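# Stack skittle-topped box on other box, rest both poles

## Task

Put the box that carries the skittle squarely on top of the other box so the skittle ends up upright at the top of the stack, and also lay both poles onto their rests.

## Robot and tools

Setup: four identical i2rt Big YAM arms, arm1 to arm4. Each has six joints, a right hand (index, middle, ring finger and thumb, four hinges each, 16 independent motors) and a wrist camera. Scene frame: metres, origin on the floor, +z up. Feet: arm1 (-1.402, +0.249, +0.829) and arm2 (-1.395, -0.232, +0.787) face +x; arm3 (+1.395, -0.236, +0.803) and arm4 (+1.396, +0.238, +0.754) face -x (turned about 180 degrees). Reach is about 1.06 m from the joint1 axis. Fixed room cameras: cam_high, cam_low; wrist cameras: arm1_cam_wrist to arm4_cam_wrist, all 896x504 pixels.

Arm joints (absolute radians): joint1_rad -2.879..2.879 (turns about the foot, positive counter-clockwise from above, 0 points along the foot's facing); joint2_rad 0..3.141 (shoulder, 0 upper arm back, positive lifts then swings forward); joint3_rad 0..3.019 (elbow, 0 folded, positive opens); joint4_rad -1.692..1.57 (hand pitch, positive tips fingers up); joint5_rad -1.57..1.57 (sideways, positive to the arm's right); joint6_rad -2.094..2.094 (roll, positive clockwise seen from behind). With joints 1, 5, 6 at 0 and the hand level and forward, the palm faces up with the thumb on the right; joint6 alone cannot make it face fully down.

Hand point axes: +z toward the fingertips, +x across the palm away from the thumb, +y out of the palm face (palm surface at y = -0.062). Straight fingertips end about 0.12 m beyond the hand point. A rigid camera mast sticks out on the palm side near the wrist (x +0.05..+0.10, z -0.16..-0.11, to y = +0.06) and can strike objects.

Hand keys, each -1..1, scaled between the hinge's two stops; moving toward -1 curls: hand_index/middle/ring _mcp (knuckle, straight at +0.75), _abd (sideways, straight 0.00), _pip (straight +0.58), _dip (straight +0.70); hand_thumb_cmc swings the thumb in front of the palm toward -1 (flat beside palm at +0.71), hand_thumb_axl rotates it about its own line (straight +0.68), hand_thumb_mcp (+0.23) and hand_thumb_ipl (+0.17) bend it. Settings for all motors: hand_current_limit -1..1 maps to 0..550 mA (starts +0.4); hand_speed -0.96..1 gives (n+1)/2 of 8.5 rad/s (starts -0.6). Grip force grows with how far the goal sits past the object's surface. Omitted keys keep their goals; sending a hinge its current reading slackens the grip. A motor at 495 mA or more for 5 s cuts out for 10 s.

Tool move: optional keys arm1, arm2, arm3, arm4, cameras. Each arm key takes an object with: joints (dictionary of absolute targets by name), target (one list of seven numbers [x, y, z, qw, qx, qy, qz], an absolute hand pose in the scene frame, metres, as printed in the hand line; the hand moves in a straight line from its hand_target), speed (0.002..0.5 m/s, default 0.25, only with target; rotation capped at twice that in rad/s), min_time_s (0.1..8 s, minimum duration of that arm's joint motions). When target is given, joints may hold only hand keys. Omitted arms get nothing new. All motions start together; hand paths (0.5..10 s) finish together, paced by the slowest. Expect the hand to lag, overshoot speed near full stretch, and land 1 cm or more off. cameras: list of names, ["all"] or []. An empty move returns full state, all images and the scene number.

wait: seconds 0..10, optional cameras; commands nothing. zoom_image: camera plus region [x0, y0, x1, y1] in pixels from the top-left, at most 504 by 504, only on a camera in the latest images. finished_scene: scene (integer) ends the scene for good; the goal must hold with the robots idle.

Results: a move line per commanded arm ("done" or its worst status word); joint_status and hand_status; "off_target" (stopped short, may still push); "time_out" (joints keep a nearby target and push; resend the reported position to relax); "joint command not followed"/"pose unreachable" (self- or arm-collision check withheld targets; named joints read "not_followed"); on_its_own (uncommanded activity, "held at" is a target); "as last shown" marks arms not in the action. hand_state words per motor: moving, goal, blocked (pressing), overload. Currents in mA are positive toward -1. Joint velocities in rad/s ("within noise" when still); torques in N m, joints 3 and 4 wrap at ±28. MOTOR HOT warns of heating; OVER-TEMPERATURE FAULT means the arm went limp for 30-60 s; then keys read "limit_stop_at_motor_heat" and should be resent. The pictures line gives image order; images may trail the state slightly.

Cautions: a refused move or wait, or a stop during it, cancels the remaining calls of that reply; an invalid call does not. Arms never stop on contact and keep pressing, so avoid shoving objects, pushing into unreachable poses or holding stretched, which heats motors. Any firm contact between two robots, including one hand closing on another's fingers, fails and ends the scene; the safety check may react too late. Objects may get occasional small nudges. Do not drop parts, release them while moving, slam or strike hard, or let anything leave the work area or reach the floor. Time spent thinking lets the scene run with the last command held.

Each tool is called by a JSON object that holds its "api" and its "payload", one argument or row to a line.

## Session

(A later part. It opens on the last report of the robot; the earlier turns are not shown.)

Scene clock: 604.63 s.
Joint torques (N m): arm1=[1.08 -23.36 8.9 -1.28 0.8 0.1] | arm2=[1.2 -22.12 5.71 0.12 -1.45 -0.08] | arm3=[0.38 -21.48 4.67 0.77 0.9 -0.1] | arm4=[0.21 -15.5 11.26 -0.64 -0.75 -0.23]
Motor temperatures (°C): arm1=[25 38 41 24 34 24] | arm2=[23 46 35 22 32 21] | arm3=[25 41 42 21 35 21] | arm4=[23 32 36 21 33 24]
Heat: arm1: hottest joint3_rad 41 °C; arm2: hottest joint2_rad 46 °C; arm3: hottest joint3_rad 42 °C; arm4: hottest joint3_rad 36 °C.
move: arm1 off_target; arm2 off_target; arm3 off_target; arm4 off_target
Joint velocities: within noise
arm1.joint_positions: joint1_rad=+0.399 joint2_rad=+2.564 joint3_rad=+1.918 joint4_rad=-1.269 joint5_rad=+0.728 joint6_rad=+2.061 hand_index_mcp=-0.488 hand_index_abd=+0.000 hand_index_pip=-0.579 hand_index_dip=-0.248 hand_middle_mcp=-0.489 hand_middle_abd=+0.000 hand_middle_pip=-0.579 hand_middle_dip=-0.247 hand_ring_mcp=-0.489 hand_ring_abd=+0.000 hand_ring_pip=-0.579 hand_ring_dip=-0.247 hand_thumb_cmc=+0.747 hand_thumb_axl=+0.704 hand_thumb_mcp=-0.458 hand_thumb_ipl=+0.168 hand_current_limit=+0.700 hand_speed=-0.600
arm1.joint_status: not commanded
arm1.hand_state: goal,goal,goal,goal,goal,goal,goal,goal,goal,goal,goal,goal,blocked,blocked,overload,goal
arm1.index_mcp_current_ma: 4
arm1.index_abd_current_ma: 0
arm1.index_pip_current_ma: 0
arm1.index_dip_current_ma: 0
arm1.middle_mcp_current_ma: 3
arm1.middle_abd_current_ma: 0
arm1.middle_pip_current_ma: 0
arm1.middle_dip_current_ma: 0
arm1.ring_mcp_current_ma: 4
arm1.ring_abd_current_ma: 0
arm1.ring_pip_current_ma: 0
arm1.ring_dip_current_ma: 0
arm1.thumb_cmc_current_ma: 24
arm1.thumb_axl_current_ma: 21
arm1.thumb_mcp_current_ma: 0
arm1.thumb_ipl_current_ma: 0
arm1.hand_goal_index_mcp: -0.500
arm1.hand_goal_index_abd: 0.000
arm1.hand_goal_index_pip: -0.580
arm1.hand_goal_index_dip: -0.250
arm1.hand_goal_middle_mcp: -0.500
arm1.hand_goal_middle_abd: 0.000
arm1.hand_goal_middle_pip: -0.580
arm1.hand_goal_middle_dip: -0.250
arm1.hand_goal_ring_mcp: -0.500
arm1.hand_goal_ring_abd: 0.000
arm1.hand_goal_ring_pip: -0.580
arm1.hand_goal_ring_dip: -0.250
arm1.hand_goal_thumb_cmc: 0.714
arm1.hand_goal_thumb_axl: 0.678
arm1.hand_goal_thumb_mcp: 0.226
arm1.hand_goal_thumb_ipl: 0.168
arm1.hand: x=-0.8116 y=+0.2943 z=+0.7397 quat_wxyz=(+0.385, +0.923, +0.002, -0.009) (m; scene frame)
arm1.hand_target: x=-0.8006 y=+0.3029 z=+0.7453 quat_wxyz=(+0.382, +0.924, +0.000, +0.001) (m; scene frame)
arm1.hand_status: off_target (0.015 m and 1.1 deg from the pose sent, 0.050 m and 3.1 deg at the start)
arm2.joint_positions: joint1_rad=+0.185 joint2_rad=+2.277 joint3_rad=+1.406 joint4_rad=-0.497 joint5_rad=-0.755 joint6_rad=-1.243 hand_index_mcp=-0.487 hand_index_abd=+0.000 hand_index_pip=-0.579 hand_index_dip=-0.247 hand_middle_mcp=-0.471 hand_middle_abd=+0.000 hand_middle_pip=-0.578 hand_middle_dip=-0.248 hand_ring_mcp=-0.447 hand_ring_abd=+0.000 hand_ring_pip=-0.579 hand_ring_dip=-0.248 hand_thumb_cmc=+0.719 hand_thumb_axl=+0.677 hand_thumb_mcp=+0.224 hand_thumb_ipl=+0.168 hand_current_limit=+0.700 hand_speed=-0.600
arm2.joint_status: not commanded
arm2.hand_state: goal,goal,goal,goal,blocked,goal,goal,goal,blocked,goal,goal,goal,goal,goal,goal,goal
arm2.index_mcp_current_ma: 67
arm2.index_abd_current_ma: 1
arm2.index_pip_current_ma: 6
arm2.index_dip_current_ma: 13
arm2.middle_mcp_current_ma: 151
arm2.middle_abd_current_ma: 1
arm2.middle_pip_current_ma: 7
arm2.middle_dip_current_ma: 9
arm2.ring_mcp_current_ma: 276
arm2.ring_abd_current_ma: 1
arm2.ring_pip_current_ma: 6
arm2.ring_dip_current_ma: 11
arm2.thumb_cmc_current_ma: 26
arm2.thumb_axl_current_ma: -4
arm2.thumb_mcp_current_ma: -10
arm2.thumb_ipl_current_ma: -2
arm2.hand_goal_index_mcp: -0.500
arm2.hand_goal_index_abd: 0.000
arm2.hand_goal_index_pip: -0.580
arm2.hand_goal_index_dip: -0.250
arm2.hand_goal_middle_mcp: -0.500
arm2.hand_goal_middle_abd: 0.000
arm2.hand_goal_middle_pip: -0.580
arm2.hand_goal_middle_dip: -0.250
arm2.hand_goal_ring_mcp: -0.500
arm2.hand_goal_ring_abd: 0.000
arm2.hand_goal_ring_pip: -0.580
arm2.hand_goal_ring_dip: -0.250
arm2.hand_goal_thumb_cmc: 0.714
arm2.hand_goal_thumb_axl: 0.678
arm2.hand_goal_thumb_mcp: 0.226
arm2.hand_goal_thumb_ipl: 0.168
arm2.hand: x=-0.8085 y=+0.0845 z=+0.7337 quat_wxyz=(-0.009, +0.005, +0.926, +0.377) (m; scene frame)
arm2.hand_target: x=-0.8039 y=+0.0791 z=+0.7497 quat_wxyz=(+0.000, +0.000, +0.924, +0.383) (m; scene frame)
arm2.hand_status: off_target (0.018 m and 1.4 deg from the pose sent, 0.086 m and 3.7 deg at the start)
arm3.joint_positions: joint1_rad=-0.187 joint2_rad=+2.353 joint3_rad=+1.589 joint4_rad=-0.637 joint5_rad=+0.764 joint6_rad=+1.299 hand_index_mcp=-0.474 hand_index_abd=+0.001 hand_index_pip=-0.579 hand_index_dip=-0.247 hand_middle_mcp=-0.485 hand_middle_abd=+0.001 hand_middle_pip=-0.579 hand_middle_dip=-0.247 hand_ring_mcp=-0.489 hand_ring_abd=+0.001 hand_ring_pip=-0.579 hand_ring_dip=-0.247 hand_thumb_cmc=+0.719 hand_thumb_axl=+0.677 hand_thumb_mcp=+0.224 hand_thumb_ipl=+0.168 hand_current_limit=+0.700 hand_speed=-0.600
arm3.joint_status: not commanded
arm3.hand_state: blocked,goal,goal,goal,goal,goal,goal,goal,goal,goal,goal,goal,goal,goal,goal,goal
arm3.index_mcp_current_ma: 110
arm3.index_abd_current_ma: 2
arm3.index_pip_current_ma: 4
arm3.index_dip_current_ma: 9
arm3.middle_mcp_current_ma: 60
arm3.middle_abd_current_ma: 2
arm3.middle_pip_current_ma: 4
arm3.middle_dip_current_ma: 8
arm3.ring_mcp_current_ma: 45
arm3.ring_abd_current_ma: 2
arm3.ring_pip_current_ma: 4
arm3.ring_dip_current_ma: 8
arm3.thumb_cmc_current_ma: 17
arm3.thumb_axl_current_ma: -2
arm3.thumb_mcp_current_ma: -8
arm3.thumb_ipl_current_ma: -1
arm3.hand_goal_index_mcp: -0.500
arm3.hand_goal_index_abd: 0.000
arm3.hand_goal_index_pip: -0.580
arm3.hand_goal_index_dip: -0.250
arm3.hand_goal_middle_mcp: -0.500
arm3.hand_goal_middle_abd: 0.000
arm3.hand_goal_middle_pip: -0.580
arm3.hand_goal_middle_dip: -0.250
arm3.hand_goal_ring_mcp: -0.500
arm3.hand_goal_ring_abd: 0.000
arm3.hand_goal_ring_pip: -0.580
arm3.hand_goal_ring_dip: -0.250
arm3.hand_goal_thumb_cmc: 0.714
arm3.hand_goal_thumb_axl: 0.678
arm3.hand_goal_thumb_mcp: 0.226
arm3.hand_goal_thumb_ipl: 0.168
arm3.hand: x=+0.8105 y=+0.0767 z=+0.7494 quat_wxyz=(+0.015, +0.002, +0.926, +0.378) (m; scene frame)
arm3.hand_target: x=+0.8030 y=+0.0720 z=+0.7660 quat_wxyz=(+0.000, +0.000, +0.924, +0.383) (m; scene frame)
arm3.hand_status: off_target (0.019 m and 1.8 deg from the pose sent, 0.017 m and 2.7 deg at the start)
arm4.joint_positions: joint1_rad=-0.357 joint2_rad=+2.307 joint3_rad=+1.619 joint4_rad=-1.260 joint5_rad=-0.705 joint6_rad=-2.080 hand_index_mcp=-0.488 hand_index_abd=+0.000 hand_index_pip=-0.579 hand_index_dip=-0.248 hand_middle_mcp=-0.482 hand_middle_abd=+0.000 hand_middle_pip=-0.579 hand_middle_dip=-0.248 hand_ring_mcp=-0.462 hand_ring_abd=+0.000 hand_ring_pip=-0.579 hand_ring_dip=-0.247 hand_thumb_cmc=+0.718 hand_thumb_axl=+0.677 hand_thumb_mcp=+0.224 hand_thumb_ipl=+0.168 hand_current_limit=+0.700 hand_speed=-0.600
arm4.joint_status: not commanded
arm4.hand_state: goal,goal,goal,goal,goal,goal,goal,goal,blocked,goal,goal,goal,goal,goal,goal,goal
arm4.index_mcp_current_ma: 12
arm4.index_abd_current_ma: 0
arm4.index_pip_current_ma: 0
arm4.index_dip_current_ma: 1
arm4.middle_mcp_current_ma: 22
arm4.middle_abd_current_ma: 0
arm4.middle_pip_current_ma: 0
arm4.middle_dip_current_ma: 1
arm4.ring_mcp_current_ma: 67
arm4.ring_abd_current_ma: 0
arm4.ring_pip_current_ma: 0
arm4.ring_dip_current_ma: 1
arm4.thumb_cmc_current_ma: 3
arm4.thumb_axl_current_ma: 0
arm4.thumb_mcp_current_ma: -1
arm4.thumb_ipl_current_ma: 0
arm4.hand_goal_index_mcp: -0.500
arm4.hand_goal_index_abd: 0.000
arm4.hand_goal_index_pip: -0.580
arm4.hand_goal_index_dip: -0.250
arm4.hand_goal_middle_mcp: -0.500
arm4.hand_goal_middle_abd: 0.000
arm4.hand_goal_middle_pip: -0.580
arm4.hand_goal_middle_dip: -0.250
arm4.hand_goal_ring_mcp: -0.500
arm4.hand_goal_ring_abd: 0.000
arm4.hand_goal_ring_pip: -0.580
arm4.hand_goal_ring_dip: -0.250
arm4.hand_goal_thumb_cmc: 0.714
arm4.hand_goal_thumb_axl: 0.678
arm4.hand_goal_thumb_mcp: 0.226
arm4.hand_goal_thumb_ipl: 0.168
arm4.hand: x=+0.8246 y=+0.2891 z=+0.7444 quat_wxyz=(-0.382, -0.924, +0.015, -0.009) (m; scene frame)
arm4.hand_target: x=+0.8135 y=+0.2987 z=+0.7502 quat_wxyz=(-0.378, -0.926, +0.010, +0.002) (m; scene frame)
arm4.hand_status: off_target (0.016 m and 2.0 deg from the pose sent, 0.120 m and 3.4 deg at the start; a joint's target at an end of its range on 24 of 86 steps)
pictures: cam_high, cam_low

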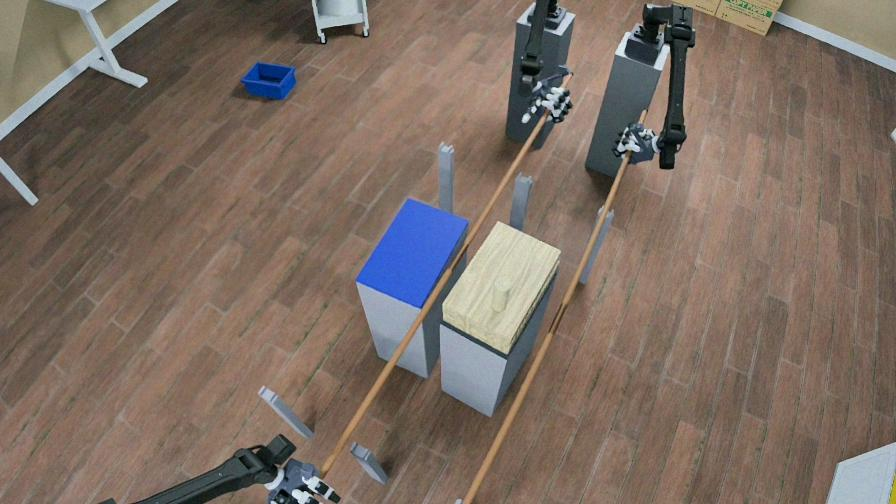

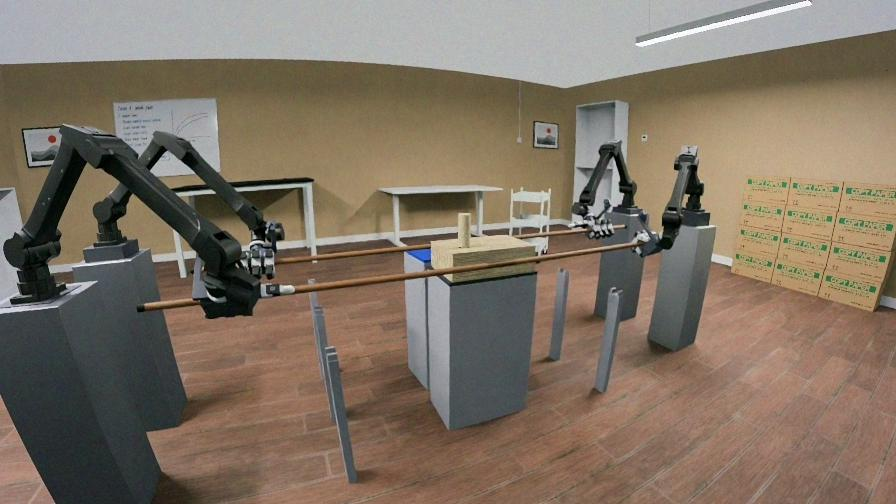

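{"api": "zoom_image", "payload": {
  "camera": "cam_high",
  "region": [530, 235, 580, 285]
}}

{"api": "zoom_image", "payload": {
  "camera": "cam_high",
  "region": [485, 305, 535, 355]
}}

{"api": "zoom_image", "payload": {
  "camera": "cam_high",
  "region": [430, 285, 480, 335]
}}

{"api": "zoom_image", "payload": {
  "camera": "cam_low",
  "region": [420, 228, 480, 288]
}}

{"api": "zoom_image", "payload": {
  "camera": "cam_low",
  "region": [490, 228, 550, 288]
}}

Scaled by 10.080 from the camera's 896x504 image, which has a finer 1280x720 frame.

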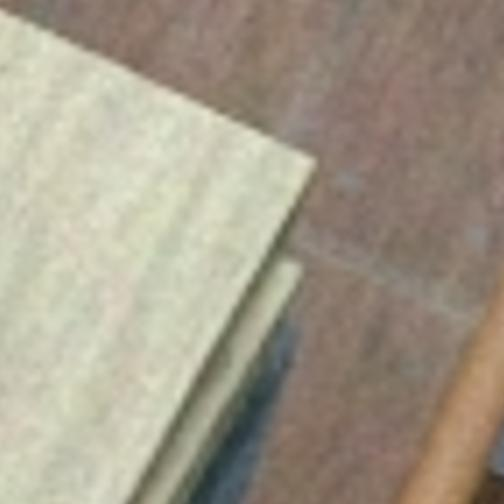

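Scaled by 10.080 from the camera's 896x504 image, which has a finer 1280x720 frame.

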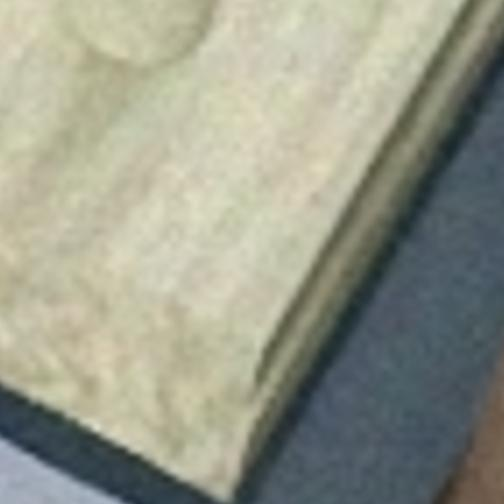

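Scaled by 10.080 from the camera's 896x504 image, which has a finer 1280x720 frame.

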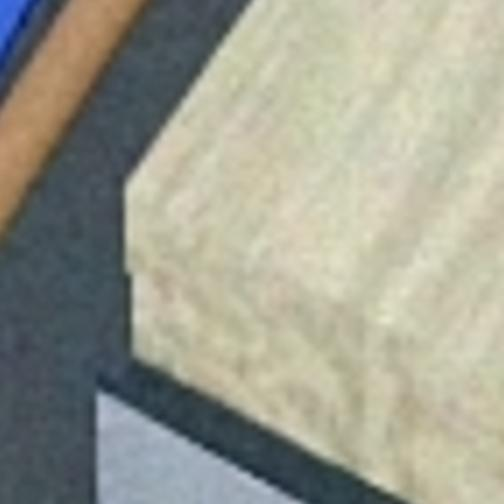

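Scaled by 8.400 from the camera's 896x504 image, which has a finer 1280x720 frame.

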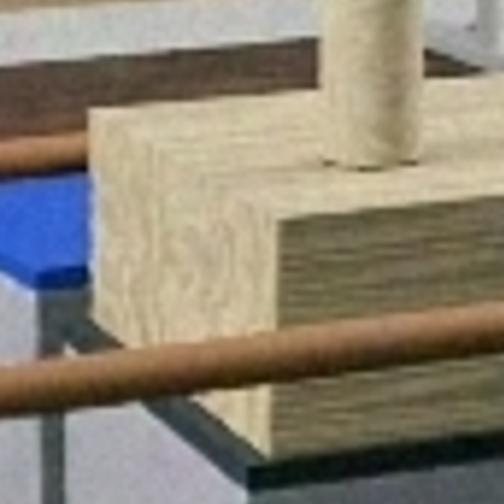

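Scaled by 8.400 from the camera's 896x504 image, which has a finer 1280x720 frame.

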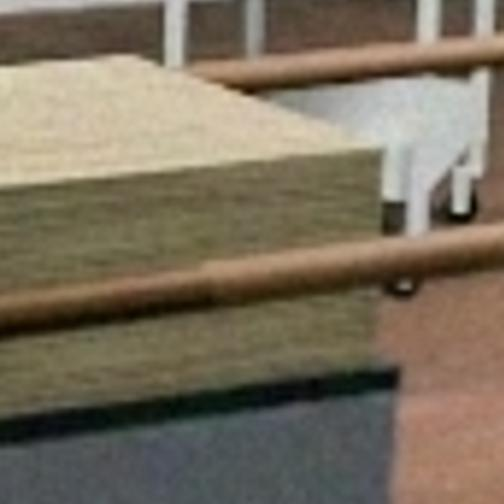

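{"api": "move", "payload": {
  "arm1": {"target": [-0.793, 0.306, 0.610, 0.3827, 0.9239, 0, 0], "speed": 0.1},
  "arm4": {"target": [0.805, 0.303, 0.590, 0.3827, 0.9239, 0, 0], "speed": 0.1},
  "arm2": {"target": [-0.800, 0.078, 0.580, 0, 0, 0.9239, 0.3827], "speed": 0.1},
  "arm3": {"target": [0.800, 0.071, 0.607, 0, 0, 0.9239, 0.3827], "speed": 0.1},
  "cameras": ["cam_high", "cam_low"]
}}

{"api": "zoom_image", "payload": {
  "camera": "cam_high",
  "region": [495, 155, 625, 235]
}}

{"api": "zoom_image", "payload": {
  "camera": "cam_high",
  "region": [320, 410, 490, 504]
}}

{"api": "zoom_image", "payload": {
  "camera": "cam_low",
  "region": [290, 230, 410, 380]
}}

{"api": "zoom_image", "payload": {
  "camera": "cam_low",
  "region": [540, 230, 660, 330]
}}

Scene clock: 635.50 s.
Joint torques (N m): arm1=[1.03 -24.35 8.54 -0.42 0.84 0.07] | arm2=[1.14 -19.49 6.48 0.88 -1.28 -0.02] | arm3=[0.15 -20.25 7.21 0.75 0.97 -0.08] | arm4=[0.38 -17.03 9.55 -0.1 -0.73 -0.23]
Motor temperatures (°C): arm1=[25 38 43 24 32 24] | arm2=[23 44 34 22 33 21] | arm3=[25 41 39 21 34 21] | arm4=[23 33 37 21 32 24]
Heat: arm1: hottest joint3_rad 43 °C; arm2: hottest joint2_rad 44 °C; arm3: hottest joint2_rad 41 °C; arm4: hottest joint3_rad 37 °C.
move: arm1 off_target; arm2 off_target; arm3 off_target; arm4 off_target
Joint velocities: within noise
arm1.joint_positions: joint1_rad=+0.399 joint2_rad=+2.868 joint3_rad=+2.135 joint4_rad=-1.215 joint5_rad=+0.726 joint6_rad=+2.063 hand_index_mcp=-0.488 hand_index_abd=+0.000 hand_index_pip=-0.579 hand_index_dip=-0.248 hand_middle_mcp=-0.489 hand_middle_abd=+0.000 hand_middle_pip=-0.579 hand_middle_dip=-0.247 hand_ring_mcp=-0.489 hand_ring_abd=+0.000 hand_ring_pip=-0.579 hand_ring_dip=-0.247 hand_thumb_cmc=+0.747 hand_thumb_axl=+0.702 hand_thumb_mcp=-0.477 hand_thumb_ipl=+0.168 hand_current_limit=+0.700 hand_speed=-0.600
arm1.joint_status: not commanded
arm1.hand_state: goal,goal,goal,goal,goal,goal,goal,goal,goal,goal,goal,goal,blocked,blocked,overload,goal
arm1.index_mcp_current_ma: 4
arm1.index_abd_current_ma: 0
arm1.index_pip_current_ma: 0
arm1.index_dip_current_ma: 0
arm1.middle_mcp_current_ma: 3
arm1.middle_abd_current_ma: 0
arm1.middle_pip_current_ma: 0
arm1.middle_dip_current_ma: 0
arm1.ring_mcp_current_ma: 4
arm1.ring_abd_current_ma: 0
arm1.ring_pip_current_ma: 0
arm1.ring_dip_current_ma: 0
arm1.thumb_cmc_current_ma: 24
arm1.thumb_axl_current_ma: 18
arm1.thumb_mcp_current_ma: 0
arm1.thumb_ipl_current_ma: 0
arm1.hand_goal_index_mcp: -0.500
arm1.hand_goal_index_abd: 0.000
arm1.hand_goal_index_pip: -0.580
arm1.hand_goal_index_dip: -0.250
arm1.hand_goal_middle_mcp: -0.500
arm1.hand_goal_middle_abd: 0.000
arm1.hand_goal_middle_pip: -0.580
arm1.hand_goal_middle_dip: -0.250
arm1.hand_goal_ring_mcp: -0.500
arm1.hand_goal_ring_abd: 0.000
arm1.hand_goal_ring_pip: -0.580
arm1.hand_goal_ring_dip: -0.250
arm1.hand_goal_thumb_cmc: 0.714
arm1.hand_goal_thumb_axl: 0.678
arm1.hand_goal_thumb_mcp: 0.226
arm1.hand_goal_thumb_ipl: 0.168
arm1.hand: x=-0.8110 y=+0.2958 z=+0.6048 quat_wxyz=(+0.389, +0.921, +0.007, -0.023) (m; scene frame)
arm1.hand_target: x=-0.7940 y=+0.3059 z=+0.6109 quat_wxyz=(+0.382, +0.924, +0.000, +0.000) (m; scene frame)
arm1.hand_status: off_target (0.021 m and 2.9 deg from the pose sent, 0.132 m and 1.1 deg at the start)
arm2.joint_positions: joint1_rad=+0.184 joint2_rad=+2.597 joint3_rad=+1.527 joint4_rad=-0.298 joint5_rad=-0.760 joint6_rad=-1.251 hand_index_mcp=-0.487 hand_index_abd=+0.000 hand_index_pip=-0.579 hand_index_dip=-0.247 hand_middle_mcp=-0.475 hand_middle_abd=+0.000 hand_middle_pip=-0.578 hand_middle_dip=-0.248 hand_ring_mcp=-0.456 hand_ring_abd=+0.000 hand_ring_pip=-0.579 hand_ring_dip=-0.248 hand_thumb_cmc=+0.719 hand_thumb_axl=+0.677 hand_thumb_mcp=+0.224 hand_thumb_ipl=+0.168 hand_current_limit=+0.700 hand_speed=-0.600
arm2.joint_status: not commanded
arm2.hand_state: goal,goal,goal,goal,blocked,goal,goal,goal,blocked,goal,goal,goal,goal,goal,goal,goal
arm2.index_mcp_current_ma: 67
arm2.index_abd_current_ma: 1
arm2.index_pip_current_ma: 6
arm2.index_dip_current_ma: 13
arm2.middle_mcp_current_ma: 127
arm2.middle_abd_current_ma: 1
arm2.middle_pip_current_ma: 7
arm2.middle_dip_current_ma: 9
arm2.ring_mcp_current_ma: 230
arm2.ring_abd_current_ma: 1
arm2.ring_pip_current_ma: 6
arm2.ring_dip_current_ma: 11
arm2.thumb_cmc_current_ma: 26
arm2.thumb_axl_current_ma: -4
arm2.thumb_mcp_current_ma: -10
arm2.thumb_ipl_current_ma: -2
arm2.hand_goal_index_mcp: -0.500
arm2.hand_goal_index_abd: 0.000
arm2.hand_goal_index_pip: -0.580
arm2.hand_goal_index_dip: -0.250
arm2.hand_goal_middle_mcp: -0.500
arm2.hand_goal_middle_abd: 0.000
arm2.hand_goal_middle_pip: -0.580
arm2.hand_goal_middle_dip: -0.250
arm2.hand_goal_ring_mcp: -0.500
arm2.hand_goal_ring_abd: 0.000
arm2.hand_goal_ring_pip: -0.580
arm2.hand_goal_ring_dip: -0.250
arm2.hand_goal_thumb_cmc: 0.714
arm2.hand_goal_thumb_axl: 0.678
arm2.hand_goal_thumb_mcp: 0.226
arm2.hand_goal_thumb_ipl: 0.168
arm2.hand: x=-0.8093 y=+0.0833 z=+0.5861 quat_wxyz=(-0.008, +0.002, +0.925, +0.379) (m; scene frame)
arm2.hand_target: x=-0.8004 y=+0.0777 z=+0.5802 quat_wxyz=(+0.000, +0.000, +0.924, +0.382) (m; scene frame)
arm2.hand_status: off_target (0.012 m and 1.0 deg from the pose sent, 0.154 m and 1.4 deg at the start)
arm3.joint_positions: joint1_rad=-0.184 joint2_rad=+2.651 joint3_rad=+1.672 joint4_rad=-0.447 joint5_rad=+0.763 joint6_rad=+1.298 hand_index_mcp=-0.475 hand_index_abd=+0.001 hand_index_pip=-0.579 hand_index_dip=-0.247 hand_middle_mcp=-0.486 hand_middle_abd=+0.001 hand_middle_pip=-0.579 hand_middle_dip=-0.247 hand_ring_mcp=-0.489 hand_ring_abd=+0.001 hand_ring_pip=-0.579 hand_ring_dip=-0.247 hand_thumb_cmc=+0.719 hand_thumb_axl=+0.677 hand_thumb_mcp=+0.224 hand_thumb_ipl=+0.168 hand_current_limit=+0.700 hand_speed=-0.600
arm3.joint_status: not commanded
arm3.hand_state: blocked,goal,goal,goal,goal,goal,goal,goal,goal,goal,goal,goal,goal,goal,goal,goal
arm3.index_mcp_current_ma: 106
arm3.index_abd_current_ma: 2
arm3.index_pip_current_ma: 4
arm3.index_dip_current_ma: 9
arm3.middle_mcp_current_ma: 58
arm3.middle_abd_current_ma: 2
arm3.middle_pip_current_ma: 4
arm3.middle_dip_current_ma: 8
arm3.ring_mcp_current_ma: 44
arm3.ring_abd_current_ma: 2
arm3.ring_pip_current_ma: 4
arm3.ring_dip_current_ma: 8
arm3.thumb_cmc_current_ma: 17
arm3.thumb_axl_current_ma: -2
arm3.thumb_mcp_current_ma: -8
arm3.thumb_ipl_current_ma: -1
arm3.hand_goal_index_mcp: -0.500
arm3.hand_goal_index_abd: 0.000
arm3.hand_goal_index_pip: -0.580
arm3.hand_goal_index_dip: -0.250
arm3.hand_goal_middle_mcp: -0.500
arm3.hand_goal_middle_abd: 0.000
arm3.hand_goal_middle_pip: -0.580
arm3.hand_goal_middle_dip: -0.250
arm3.hand_goal_ring_mcp: -0.500
arm3.hand_goal_ring_abd: 0.000
arm3.hand_goal_ring_pip: -0.580
arm3.hand_goal_ring_dip: -0.250
arm3.hand_goal_thumb_cmc: 0.714
arm3.hand_goal_thumb_axl: 0.678
arm3.hand_goal_thumb_mcp: 0.226
arm3.hand_goal_thumb_ipl: 0.168
arm3.hand: x=+0.8253 y=+0.0710 z=+0.5937 quat_wxyz=(+0.026, -0.004, +0.927, +0.375) (m; scene frame)
arm3.hand_target: x=+0.8010 y=+0.0704 z=+0.6079 quat_wxyz=(+0.000, +0.000, +0.924, +0.383) (m; scene frame)
arm3.hand_status: off_target (0.029 m and 3.1 deg from the pose sent, 0.143 m and 1.8 deg at the start)
arm4.joint_positions: joint1_rad=-0.359 joint2_rad=+2.628 joint3_rad=+1.756 joint4_rad=-1.090 joint5_rad=-0.705 joint6_rad=-2.081 hand_index_mcp=-0.488 hand_index_abd=+0.000 hand_index_pip=-0.579 hand_index_dip=-0.248 hand_middle_mcp=-0.487 hand_middle_abd=+0.000 hand_middle_pip=-0.579 hand_middle_dip=-0.248 hand_ring_mcp=-0.462 hand_ring_abd=+0.000 hand_ring_pip=-0.579 hand_ring_dip=-0.247 hand_thumb_cmc=+0.718 hand_thumb_axl=+0.677 hand_thumb_mcp=+0.224 hand_thumb_ipl=+0.168 hand_current_limit=+0.700 hand_speed=-0.600
arm4.joint_status: not commanded
arm4.hand_state: goal,goal,goal,goal,goal,goal,goal,goal,blocked,goal,goal,goal,goal,goal,goal,goal
arm4.index_mcp_current_ma: 11
arm4.index_abd_current_ma: 0
arm4.index_pip_current_ma: 0
arm4.index_dip_current_ma: 1
arm4.middle_mcp_current_ma: 14
arm4.middle_abd_current_ma: 0
arm4.middle_pip_current_ma: 0
arm4.middle_dip_current_ma: 1
arm4.ring_mcp_current_ma: 67
arm4.ring_abd_current_ma: 0
arm4.ring_pip_current_ma: 0
arm4.ring_dip_current_ma: 1
arm4.thumb_cmc_current_ma: 3
arm4.thumb_axl_current_ma: 0
arm4.thumb_mcp_current_ma: -1
arm4.thumb_ipl_current_ma: 0
arm4.hand_goal_index_mcp: -0.500
arm4.hand_goal_index_abd: 0.000
arm4.hand_goal_index_pip: -0.580
arm4.hand_goal_index_dip: -0.250
arm4.hand_goal_middle_mcp: -0.500
arm4.hand_goal_middle_abd: 0.000
arm4.hand_goal_middle_pip: -0.580
arm4.hand_goal_middle_dip: -0.250
arm4.hand_goal_ring_mcp: -0.500
arm4.hand_goal_ring_abd: 0.000
arm4.hand_goal_ring_pip: -0.580
arm4.hand_goal_ring_dip: -0.250
arm4.hand_goal_thumb_cmc: 0.714
arm4.hand_goal_thumb_axl: 0.678
arm4.hand_goal_thumb_mcp: 0.226
arm4.hand_goal_thumb_ipl: 0.168
arm4.hand: x=+0.8179 y=+0.2931 z=+0.5873 quat_wxyz=(-0.384, -0.923, +0.018, -0.014) (m; scene frame)
arm4.hand_target: x=+0.8055 y=+0.3028 z=+0.5903 quat_wxyz=(-0.378, -0.926, +0.010, +0.002) (m; scene frame)
arm4.hand_status: off_target (0.016 m and 2.7 deg from the pose sent, 0.156 m and 2.0 deg at the start; a joint's target at an end of its range on 69 of 70 steps)
pictures: cam_high, cam_low

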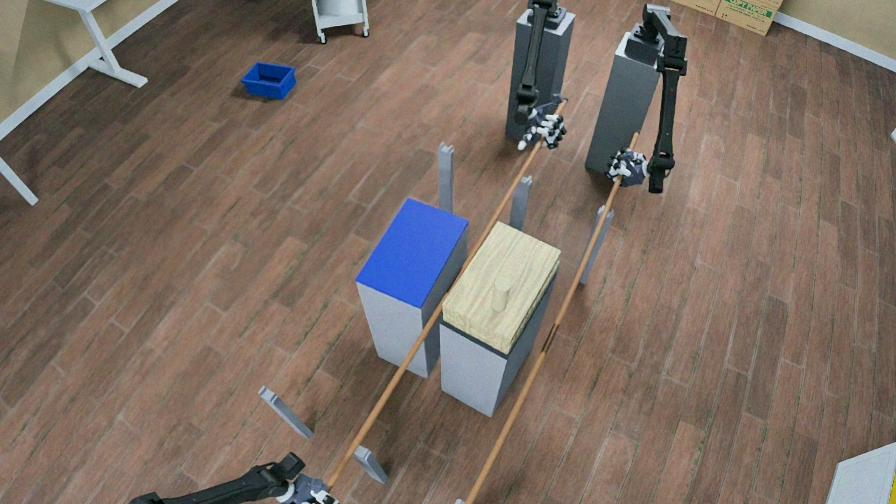

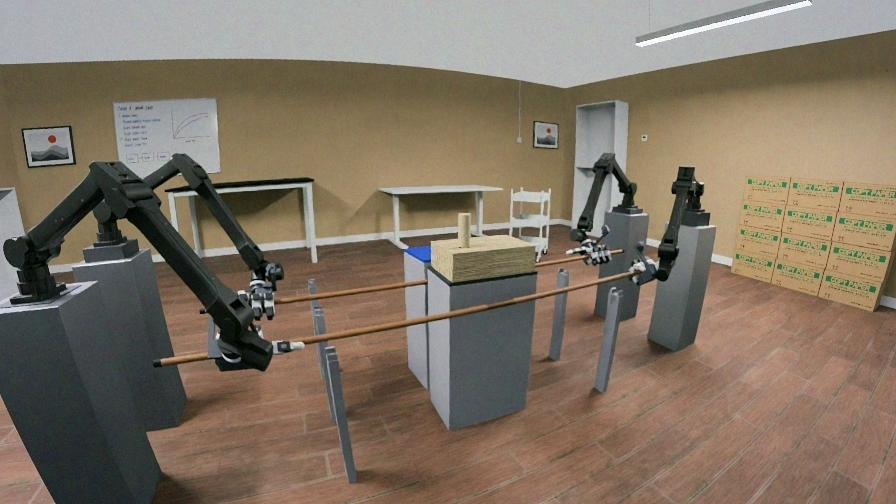

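Scaled by 3.877 from the camera's 896x504 image, which has a finer 1280x720 frame.

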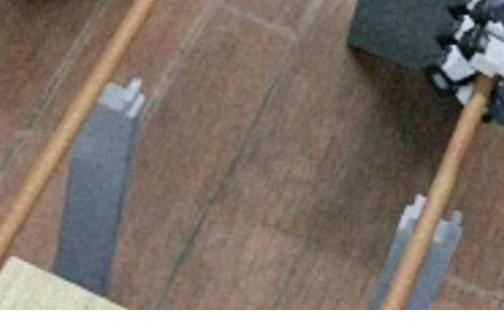

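Scaled by 2.965 from the camera's 896x504 image, which has a finer 1280x720 frame.

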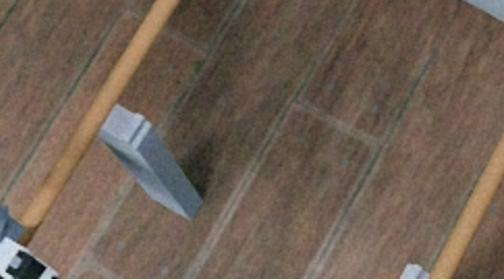

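Scaled by 3.360 from the camera's 896x504 image, which has a finer 1280x720 frame.

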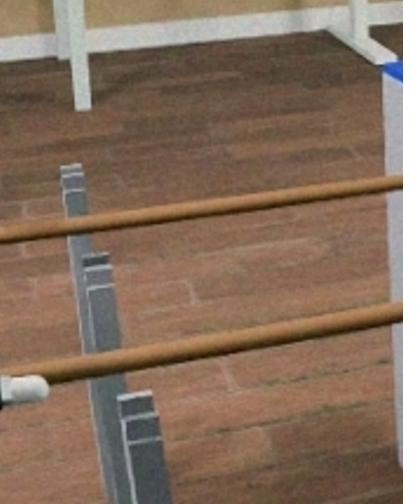

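Scaled by 4.200 from the camera's 896x504 image, which has a finer 1280x720 frame.

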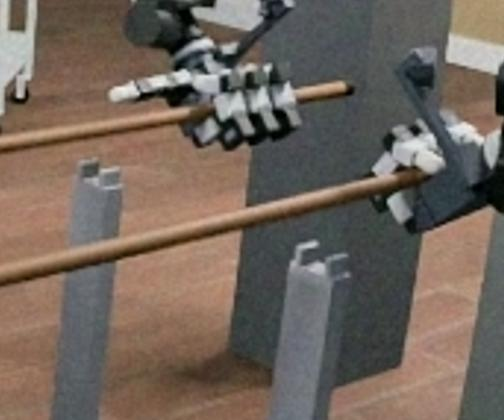

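{"api": "zoom_image", "payload": {
  "camera": "cam_high",
  "region": [335, 430, 385, 480]
}}

{"api": "zoom_image", "payload": {
  "camera": "cam_high",
  "region": [440, 454, 490, 504]
}}

{"api": "zoom_image", "payload": {
  "camera": "cam_high",
  "region": [500, 155, 550, 205]
}}

{"api": "zoom_image", "payload": {
  "camera": "cam_high",
  "region": [580, 190, 630, 240]
}}

Scaled by 10.080 from the camera's 896x504 image, which has a finer 1280x720 frame.

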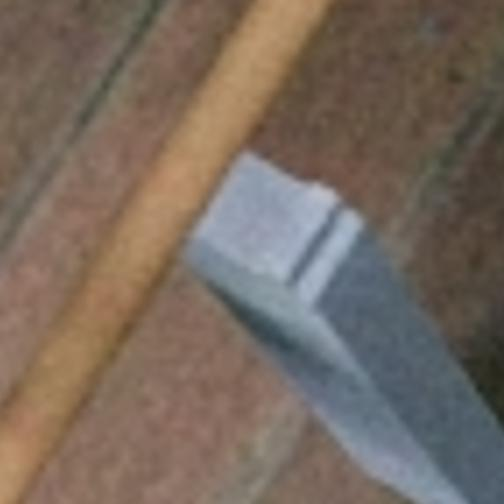

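Scaled by 10.080 from the camera's 896x504 image, which has a finer 1280x720 frame.

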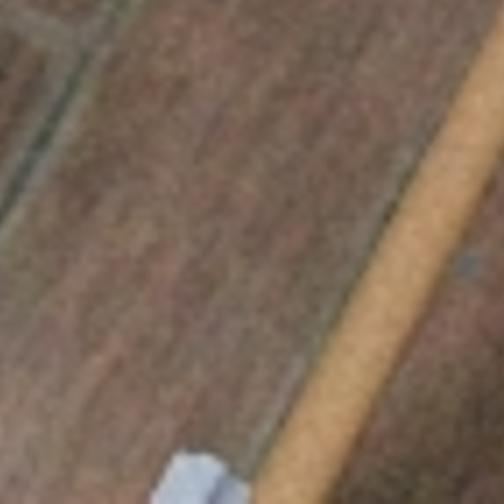

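Scaled by 10.080 from the camera's 896x504 image, which has a finer 1280x720 frame.

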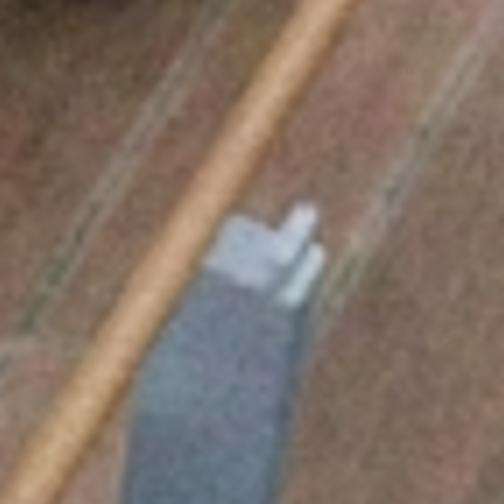

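Scaled by 10.080 from the camera's 896x504 image, which has a finer 1280x720 frame.

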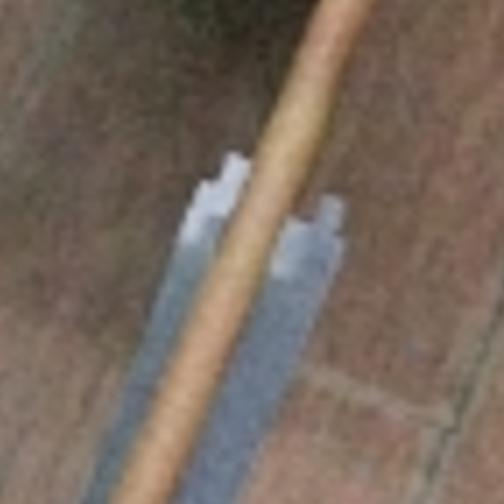

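{"api": "move", "payload": {
  "arm1": {"target": [-0.793, 0.307, 0.589, 0.3827, 0.9239, 0, 0], "speed": 0.06},
  "arm4": {"target": [0.805, 0.291, 0.566, 0.3827, 0.9239, 0, 0], "speed": 0.06},
  "arm2": {"target": [-0.800, 0.089, 0.547, 0, 0, 0.9239, 0.3827], "speed": 0.06},
  "arm3": {"target": [0.795, 0.079, 0.593, 0, 0, 0.9239, 0.3827], "speed": 0.06},
  "cameras": ["cam_high", "cam_low"]
}}

{"api": "zoom_image", "payload": {
  "camera": "cam_high",
  "region": [335, 430, 385, 480]
}}

{"api": "zoom_image", "payload": {
  "camera": "cam_high",
  "region": [440, 454, 490, 504]
}}

{"api": "zoom_image", "payload": {
  "camera": "cam_high",
  "region": [500, 155, 550, 205]
}}

{"api": "zoom_image", "payload": {
  "camera": "cam_high",
  "region": [580, 190, 630, 240]
}}

{"api": "zoom_image", "payload": {
  "camera": "cam_low",
  "region": [300, 290, 360, 370]
}}

{"api": "zoom_image", "payload": {
  "camera": "cam_low",
  "region": [540, 250, 640, 330]
}}

Scene clock: 690.67 s.
Joint torques (N m): arm1=[1.08 -24.29 8.36 -0.36 0.82 0.09] | arm2=[2.32 -19.55 6.31 1.02 -1.17 0.24] | arm3=[-0.91 -19.72 7.45 0.88 0.92 -0.16] | arm4=[2.37 -16.97 9.17 -0.12 -0.98 -0.22]
Motor temperatures (°C): arm1=[24 38 46 24 31 24] | arm2=[23 42 32 22 31 21] | arm3=[25 40 38 21 32 21] | arm4=[23 34 36 21 30 24]
Heat: arm1: hottest joint3_rad 46 °C; arm2: hottest joint2_rad 42 °C; arm3: hottest joint2_rad 40 °C; arm4: hottest joint3_rad 36 °C.
move: arm1 off_target; arm2 done; arm3 off_target; arm4 off_target
Joint velocities: within noise
arm1.joint_positions: joint1_rad=+0.399 joint2_rad=+2.918 joint3_rad=+2.191 joint4_rad=-1.215 joint5_rad=+0.726 joint6_rad=+2.063 hand_index_mcp=-0.488 hand_index_abd=+0.000 hand_index_pip=-0.579 hand_index_dip=-0.248 hand_middle_mcp=-0.489 hand_middle_abd=+0.000 hand_middle_pip=-0.579 hand_middle_dip=-0.247 hand_ring_mcp=-0.489 hand_ring_abd=+0.000 hand_ring_pip=-0.579 hand_ring_dip=-0.247 hand_thumb_cmc=+0.747 hand_thumb_axl=+0.700 hand_thumb_mcp=-0.477 hand_thumb_ipl=+0.168 hand_current_limit=+0.700 hand_speed=-0.600
arm1.joint_status: not commanded
arm1.hand_state: goal,goal,goal,goal,goal,goal,goal,goal,goal,goal,goal,goal,blocked,blocked,overload,goal
arm1.index_mcp_current_ma: 4
arm1.index_abd_current_ma: 0
arm1.index_pip_current_ma: 0
arm1.index_dip_current_ma: 0
arm1.middle_mcp_current_ma: 3
arm1.middle_abd_current_ma: 0
arm1.middle_pip_current_ma: 0
arm1.middle_dip_current_ma: 0
arm1.ring_mcp_current_ma: 4
arm1.ring_abd_current_ma: 0
arm1.ring_pip_current_ma: 0
arm1.ring_dip_current_ma: 0
arm1.thumb_cmc_current_ma: 24
arm1.thumb_axl_current_ma: 16
arm1.thumb_mcp_current_ma: 0
arm1.thumb_ipl_current_ma: 0
arm1.hand_goal_index_mcp: -0.500
arm1.hand_goal_index_abd: 0.000
arm1.hand_goal_index_pip: -0.580
arm1.hand_goal_index_dip: -0.250
arm1.hand_goal_middle_mcp: -0.500
arm1.hand_goal_middle_abd: 0.000
arm1.hand_goal_middle_pip: -0.580
arm1.hand_goal_middle_dip: -0.250
arm1.hand_goal_ring_mcp: -0.500
arm1.hand_goal_ring_abd: 0.000
arm1.hand_goal_ring_pip: -0.580
arm1.hand_goal_ring_dip: -0.250
arm1.hand_goal_thumb_cmc: 0.714
arm1.hand_goal_thumb_axl: 0.678
arm1.hand_goal_thumb_mcp: 0.226
arm1.hand_goal_thumb_ipl: 0.168
arm1.hand: x=-0.8076 y=+0.2971 z=+0.5867 quat_wxyz=(+0.388, +0.921, +0.006, -0.020) (m; scene frame)
arm1.hand_target: x=-0.7938 y=+0.3069 z=+0.5897 quat_wxyz=(+0.382, +0.924, +0.000, +0.000) (m; scene frame)
arm1.hand_status: off_target (0.018 m and 2.5 deg from the pose sent, 0.026 m and 2.9 deg at the start)
arm2.joint_positions: joint1_rad=+0.184 joint2_rad=+2.677 joint3_rad=+1.582 joint4_rad=-0.262 joint5_rad=-0.758 joint6_rad=-1.251 hand_index_mcp=-0.487 hand_index_abd=+0.000 hand_index_pip=-0.579 hand_index_dip=-0.247 hand_middle_mcp=-0.477 hand_middle_abd=+0.000 hand_middle_pip=-0.578 hand_middle_dip=-0.248 hand_ring_mcp=-0.456 hand_ring_abd=+0.000 hand_ring_pip=-0.579 hand_ring_dip=-0.248 hand_thumb_cmc=+0.719 hand_thumb_axl=+0.677 hand_thumb_mcp=+0.224 hand_thumb_ipl=+0.168 hand_current_limit=+0.700 hand_speed=-0.600
arm2.joint_status: not commanded
arm2.hand_state: goal,goal,goal,goal,blocked,goal,goal,goal,blocked,goal,goal,goal,goal,goal,goal,goal
arm2.index_mcp_current_ma: 66
arm2.index_abd_current_ma: 1
arm2.index_pip_current_ma: 6
arm2.index_dip_current_ma: 13
arm2.middle_mcp_current_ma: 117
arm2.middle_abd_current_ma: 1
arm2.middle_pip_current_ma: 7
arm2.middle_dip_current_ma: 9
arm2.ring_mcp_current_ma: 230
arm2.ring_abd_current_ma: 1
arm2.ring_pip_current_ma: 6
arm2.ring_dip_current_ma: 11
arm2.thumb_cmc_current_ma: 26
arm2.thumb_axl_current_ma: -4
arm2.thumb_mcp_current_ma: -10
arm2.thumb_ipl_current_ma: -2
arm2.hand_goal_index_mcp: -0.500
arm2.hand_goal_index_abd: 0.000
arm2.hand_goal_index_pip: -0.580
arm2.hand_goal_index_dip: -0.250
arm2.hand_goal_middle_mcp: -0.500
arm2.hand_goal_middle_abd: 0.000
arm2.hand_goal_middle_pip: -0.580
arm2.hand_goal_middle_dip: -0.250
arm2.hand_goal_ring_mcp: -0.500
arm2.hand_goal_ring_abd: 0.000
arm2.hand_goal_ring_pip: -0.580
arm2.hand_goal_ring_dip: -0.250
arm2.hand_goal_thumb_cmc: 0.714
arm2.hand_goal_thumb_axl: 0.678
arm2.hand_goal_thumb_mcp: 0.226
arm2.hand_goal_thumb_ipl: 0.168
arm2.hand: x=-0.8064 y=+0.0837 z=+0.5527 quat_wxyz=(-0.003, +0.000, +0.925, +0.380) (m; scene frame)
arm2.hand_target: x=-0.8004 y=+0.0887 z=+0.5472 quat_wxyz=(+0.000, +0.000, +0.924, +0.383) (m; scene frame)
arm2.hand_status: done (0.010 m and 0.5 deg from the pose sent, 0.041 m and 1.0 deg at the start)
arm3.joint_positions: joint1_rad=-0.184 joint2_rad=+2.691 joint3_rad=+1.713 joint4_rad=-0.445 joint5_rad=+0.763 joint6_rad=+1.294 hand_index_mcp=-0.475 hand_index_abd=+0.001 hand_index_pip=-0.579 hand_index_dip=-0.247 hand_middle_mcp=-0.486 hand_middle_abd=+0.001 hand_middle_pip=-0.579 hand_middle_dip=-0.247 hand_ring_mcp=-0.489 hand_ring_abd=+0.001 hand_ring_pip=-0.579 hand_ring_dip=-0.247 hand_thumb_cmc=+0.719 hand_thumb_axl=+0.677 hand_thumb_mcp=+0.224 hand_thumb_ipl=+0.168 hand_current_limit=+0.700 hand_speed=-0.600
arm3.joint_status: not commanded
arm3.hand_state: blocked,goal,goal,goal,goal,goal,goal,goal,goal,goal,goal,goal,goal,goal,goal,goal
arm3.index_mcp_current_ma: 106
arm3.index_abd_current_ma: 2
arm3.index_pip_current_ma: 4
arm3.index_dip_current_ma: 9
arm3.middle_mcp_current_ma: 58
arm3.middle_abd_current_ma: 2
arm3.middle_pip_current_ma: 4
arm3.middle_dip_current_ma: 8
arm3.ring_mcp_current_ma: 44
arm3.ring_abd_current_ma: 2
arm3.ring_pip_current_ma: 4
arm3.ring_dip_current_ma: 8
arm3.thumb_cmc_current_ma: 17
arm3.thumb_axl_current_ma: -2
arm3.thumb_mcp_current_ma: -8
arm3.thumb_ipl_current_ma: -1
arm3.hand_goal_index_mcp: -0.500
arm3.hand_goal_index_abd: 0.000
arm3.hand_goal_index_pip: -0.580
arm3.hand_goal_index_dip: -0.250
arm3.hand_goal_middle_mcp: -0.500
arm3.hand_goal_middle_abd: 0.000
arm3.hand_goal_middle_pip: -0.580
arm3.hand_goal_middle_dip: -0.250
arm3.hand_goal_ring_mcp: -0.500
arm3.hand_goal_ring_abd: 0.000
arm3.hand_goal_ring_pip: -0.580
arm3.hand_goal_ring_dip: -0.250
arm3.hand_goal_thumb_cmc: 0.714
arm3.hand_goal_thumb_axl: 0.678
arm3.hand_goal_thumb_mcp: 0.226
arm3.hand_goal_thumb_ipl: 0.168
arm3.hand: x=+0.8196 y=+0.0722 z=+0.5793 quat_wxyz=(+0.025, -0.006, +0.927, +0.375) (m; scene frame)
arm3.hand_target: x=+0.7962 y=+0.0784 z=+0.5942 quat_wxyz=(+0.000, +0.000, +0.924, +0.383) (m; scene frame)
arm3.hand_status: off_target (0.029 m and 3.0 deg from the pose sent, 0.031 m and 3.1 deg at the start)
arm4.joint_positions: joint1_rad=-0.359 joint2_rad=+2.676 joint3_rad=+1.784 joint4_rad=-1.065 joint5_rad=-0.708 joint6_rad=-2.081 hand_index_mcp=-0.488 hand_index_abd=+0.000 hand_index_pip=-0.579 hand_index_dip=-0.248 hand_middle_mcp=-0.487 hand_middle_abd=+0.000 hand_middle_pip=-0.579 hand_middle_dip=-0.248 hand_ring_mcp=-0.462 hand_ring_abd=+0.000 hand_ring_pip=-0.579 hand_ring_dip=-0.247 hand_thumb_cmc=+0.718 hand_thumb_axl=+0.677 hand_thumb_mcp=+0.224 hand_thumb_ipl=+0.168 hand_current_limit=+0.700 hand_speed=-0.600
arm4.joint_status: not commanded
arm4.hand_state: goal,goal,goal,goal,goal,goal,goal,goal,blocked,goal,goal,goal,goal,goal,goal,goal
arm4.index_mcp_current_ma: 11
arm4.index_abd_current_ma: 0
arm4.index_pip_current_ma: 0
arm4.index_dip_current_ma: 1
arm4.middle_mcp_current_ma: 14
arm4.middle_abd_current_ma: 0
arm4.middle_pip_current_ma: 0
arm4.middle_dip_current_ma: 1
arm4.ring_mcp_current_ma: 67
arm4.ring_abd_current_ma: 0
arm4.ring_pip_current_ma: 0
arm4.ring_dip_current_ma: 1
arm4.thumb_cmc_current_ma: 3
arm4.thumb_axl_current_ma: 0
arm4.thumb_mcp_current_ma: -1
arm4.thumb_ipl_current_ma: 0
arm4.hand_goal_index_mcp: -0.500
arm4.hand_goal_index_abd: 0.000
arm4.hand_goal_index_pip: -0.580
arm4.hand_goal_index_dip: -0.250
arm4.hand_goal_middle_mcp: -0.500
arm4.hand_goal_middle_abd: 0.000
arm4.hand_goal_middle_pip: -0.580
arm4.hand_goal_middle_dip: -0.250
arm4.hand_goal_ring_mcp: -0.500
arm4.hand_goal_ring_abd: 0.000
arm4.hand_goal_ring_pip: -0.580
arm4.hand_goal_ring_dip: -0.250
arm4.hand_goal_thumb_cmc: 0.714
arm4.hand_goal_thumb_axl: 0.678
arm4.hand_goal_thumb_mcp: 0.226
arm4.hand_goal_thumb_ipl: 0.168
arm4.hand: x=+0.8173 y=+0.2931 z=+0.5650 quat_wxyz=(-0.385, -0.923, +0.018, -0.012) (m; scene frame)
arm4.hand_target: x=+0.8053 y=+0.2909 z=+0.5664 quat_wxyz=(-0.381, -0.924, +0.003, +0.001) (m; scene frame)
arm4.hand_status: off_target (0.013 m and 2.4 deg from the pose sent, 0.025 m and 2.7 deg at the start; a joint's target at an end of its range on 34 of 35 steps)
pictures: cam_high, cam_low

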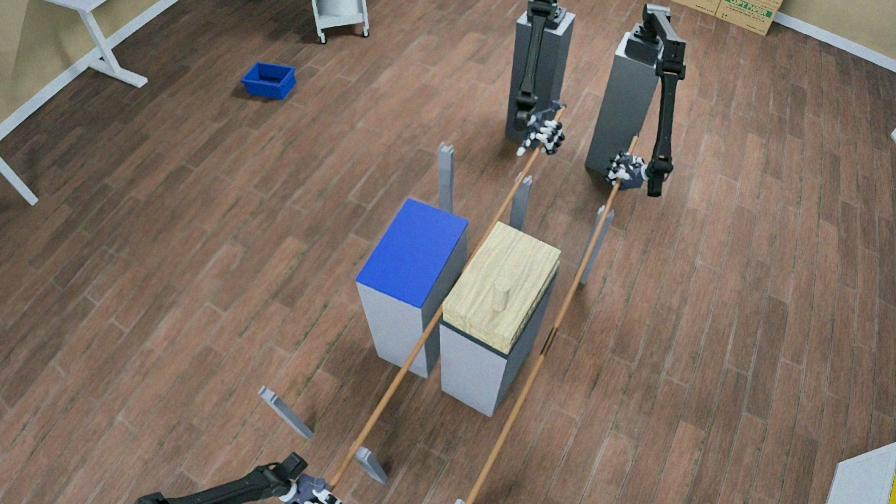

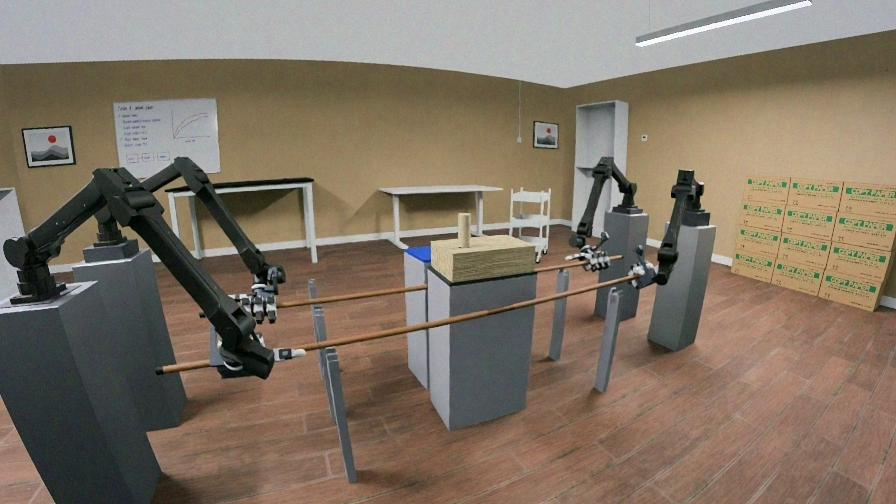

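Scaled by 10.080 from the camera's 896x504 image, which has a finer 1280x720 frame.

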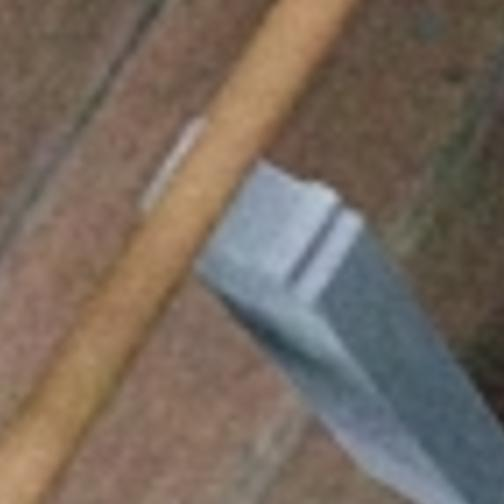

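Scaled by 10.080 from the camera's 896x504 image, which has a finer 1280x720 frame.

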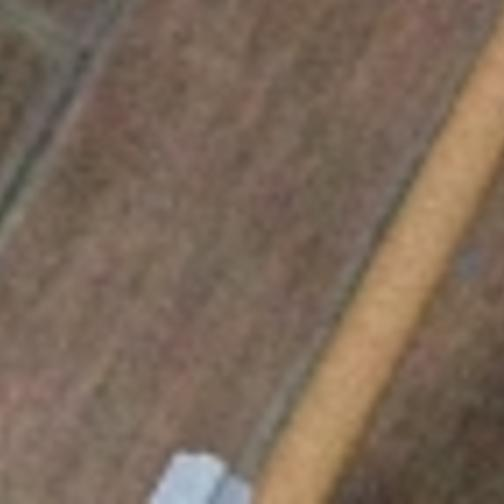

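Scaled by 10.080 from the camera's 896x504 image, which has a finer 1280x720 frame.

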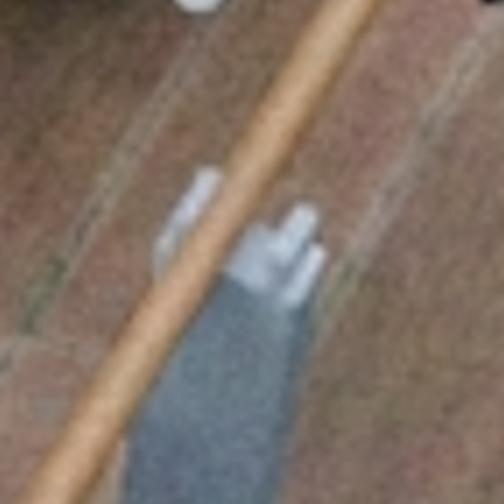

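Scaled by 10.080 from the camera's 896x504 image, which has a finer 1280x720 frame.

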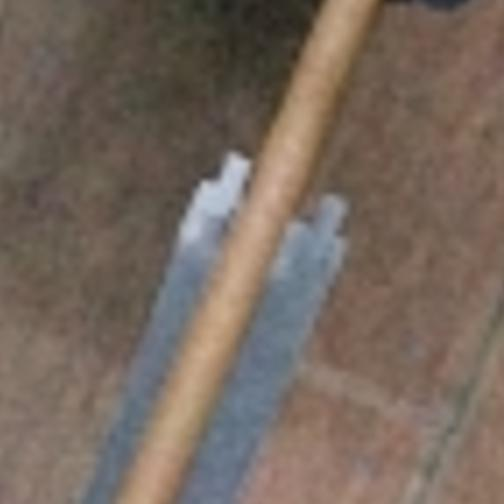

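Scaled by 6.300 from the camera's 896x504 image, which has a finer 1280x720 frame.

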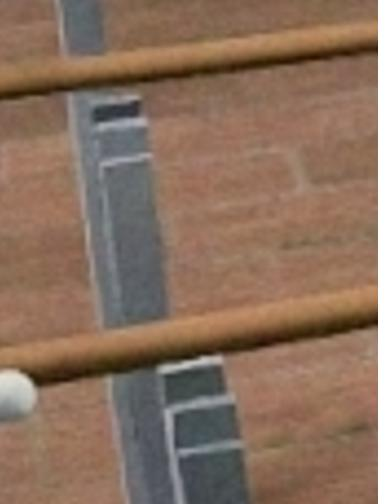

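Scaled by 5.040 from the camera's 896x504 image, which has a finer 1280x720 frame.

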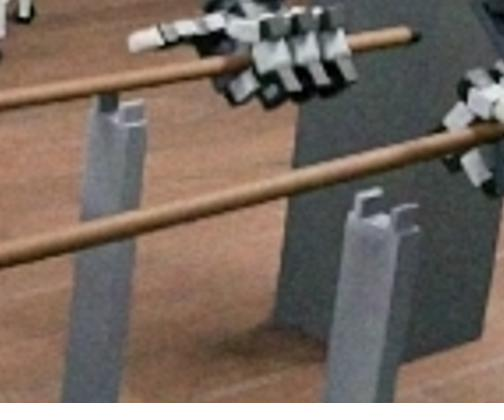

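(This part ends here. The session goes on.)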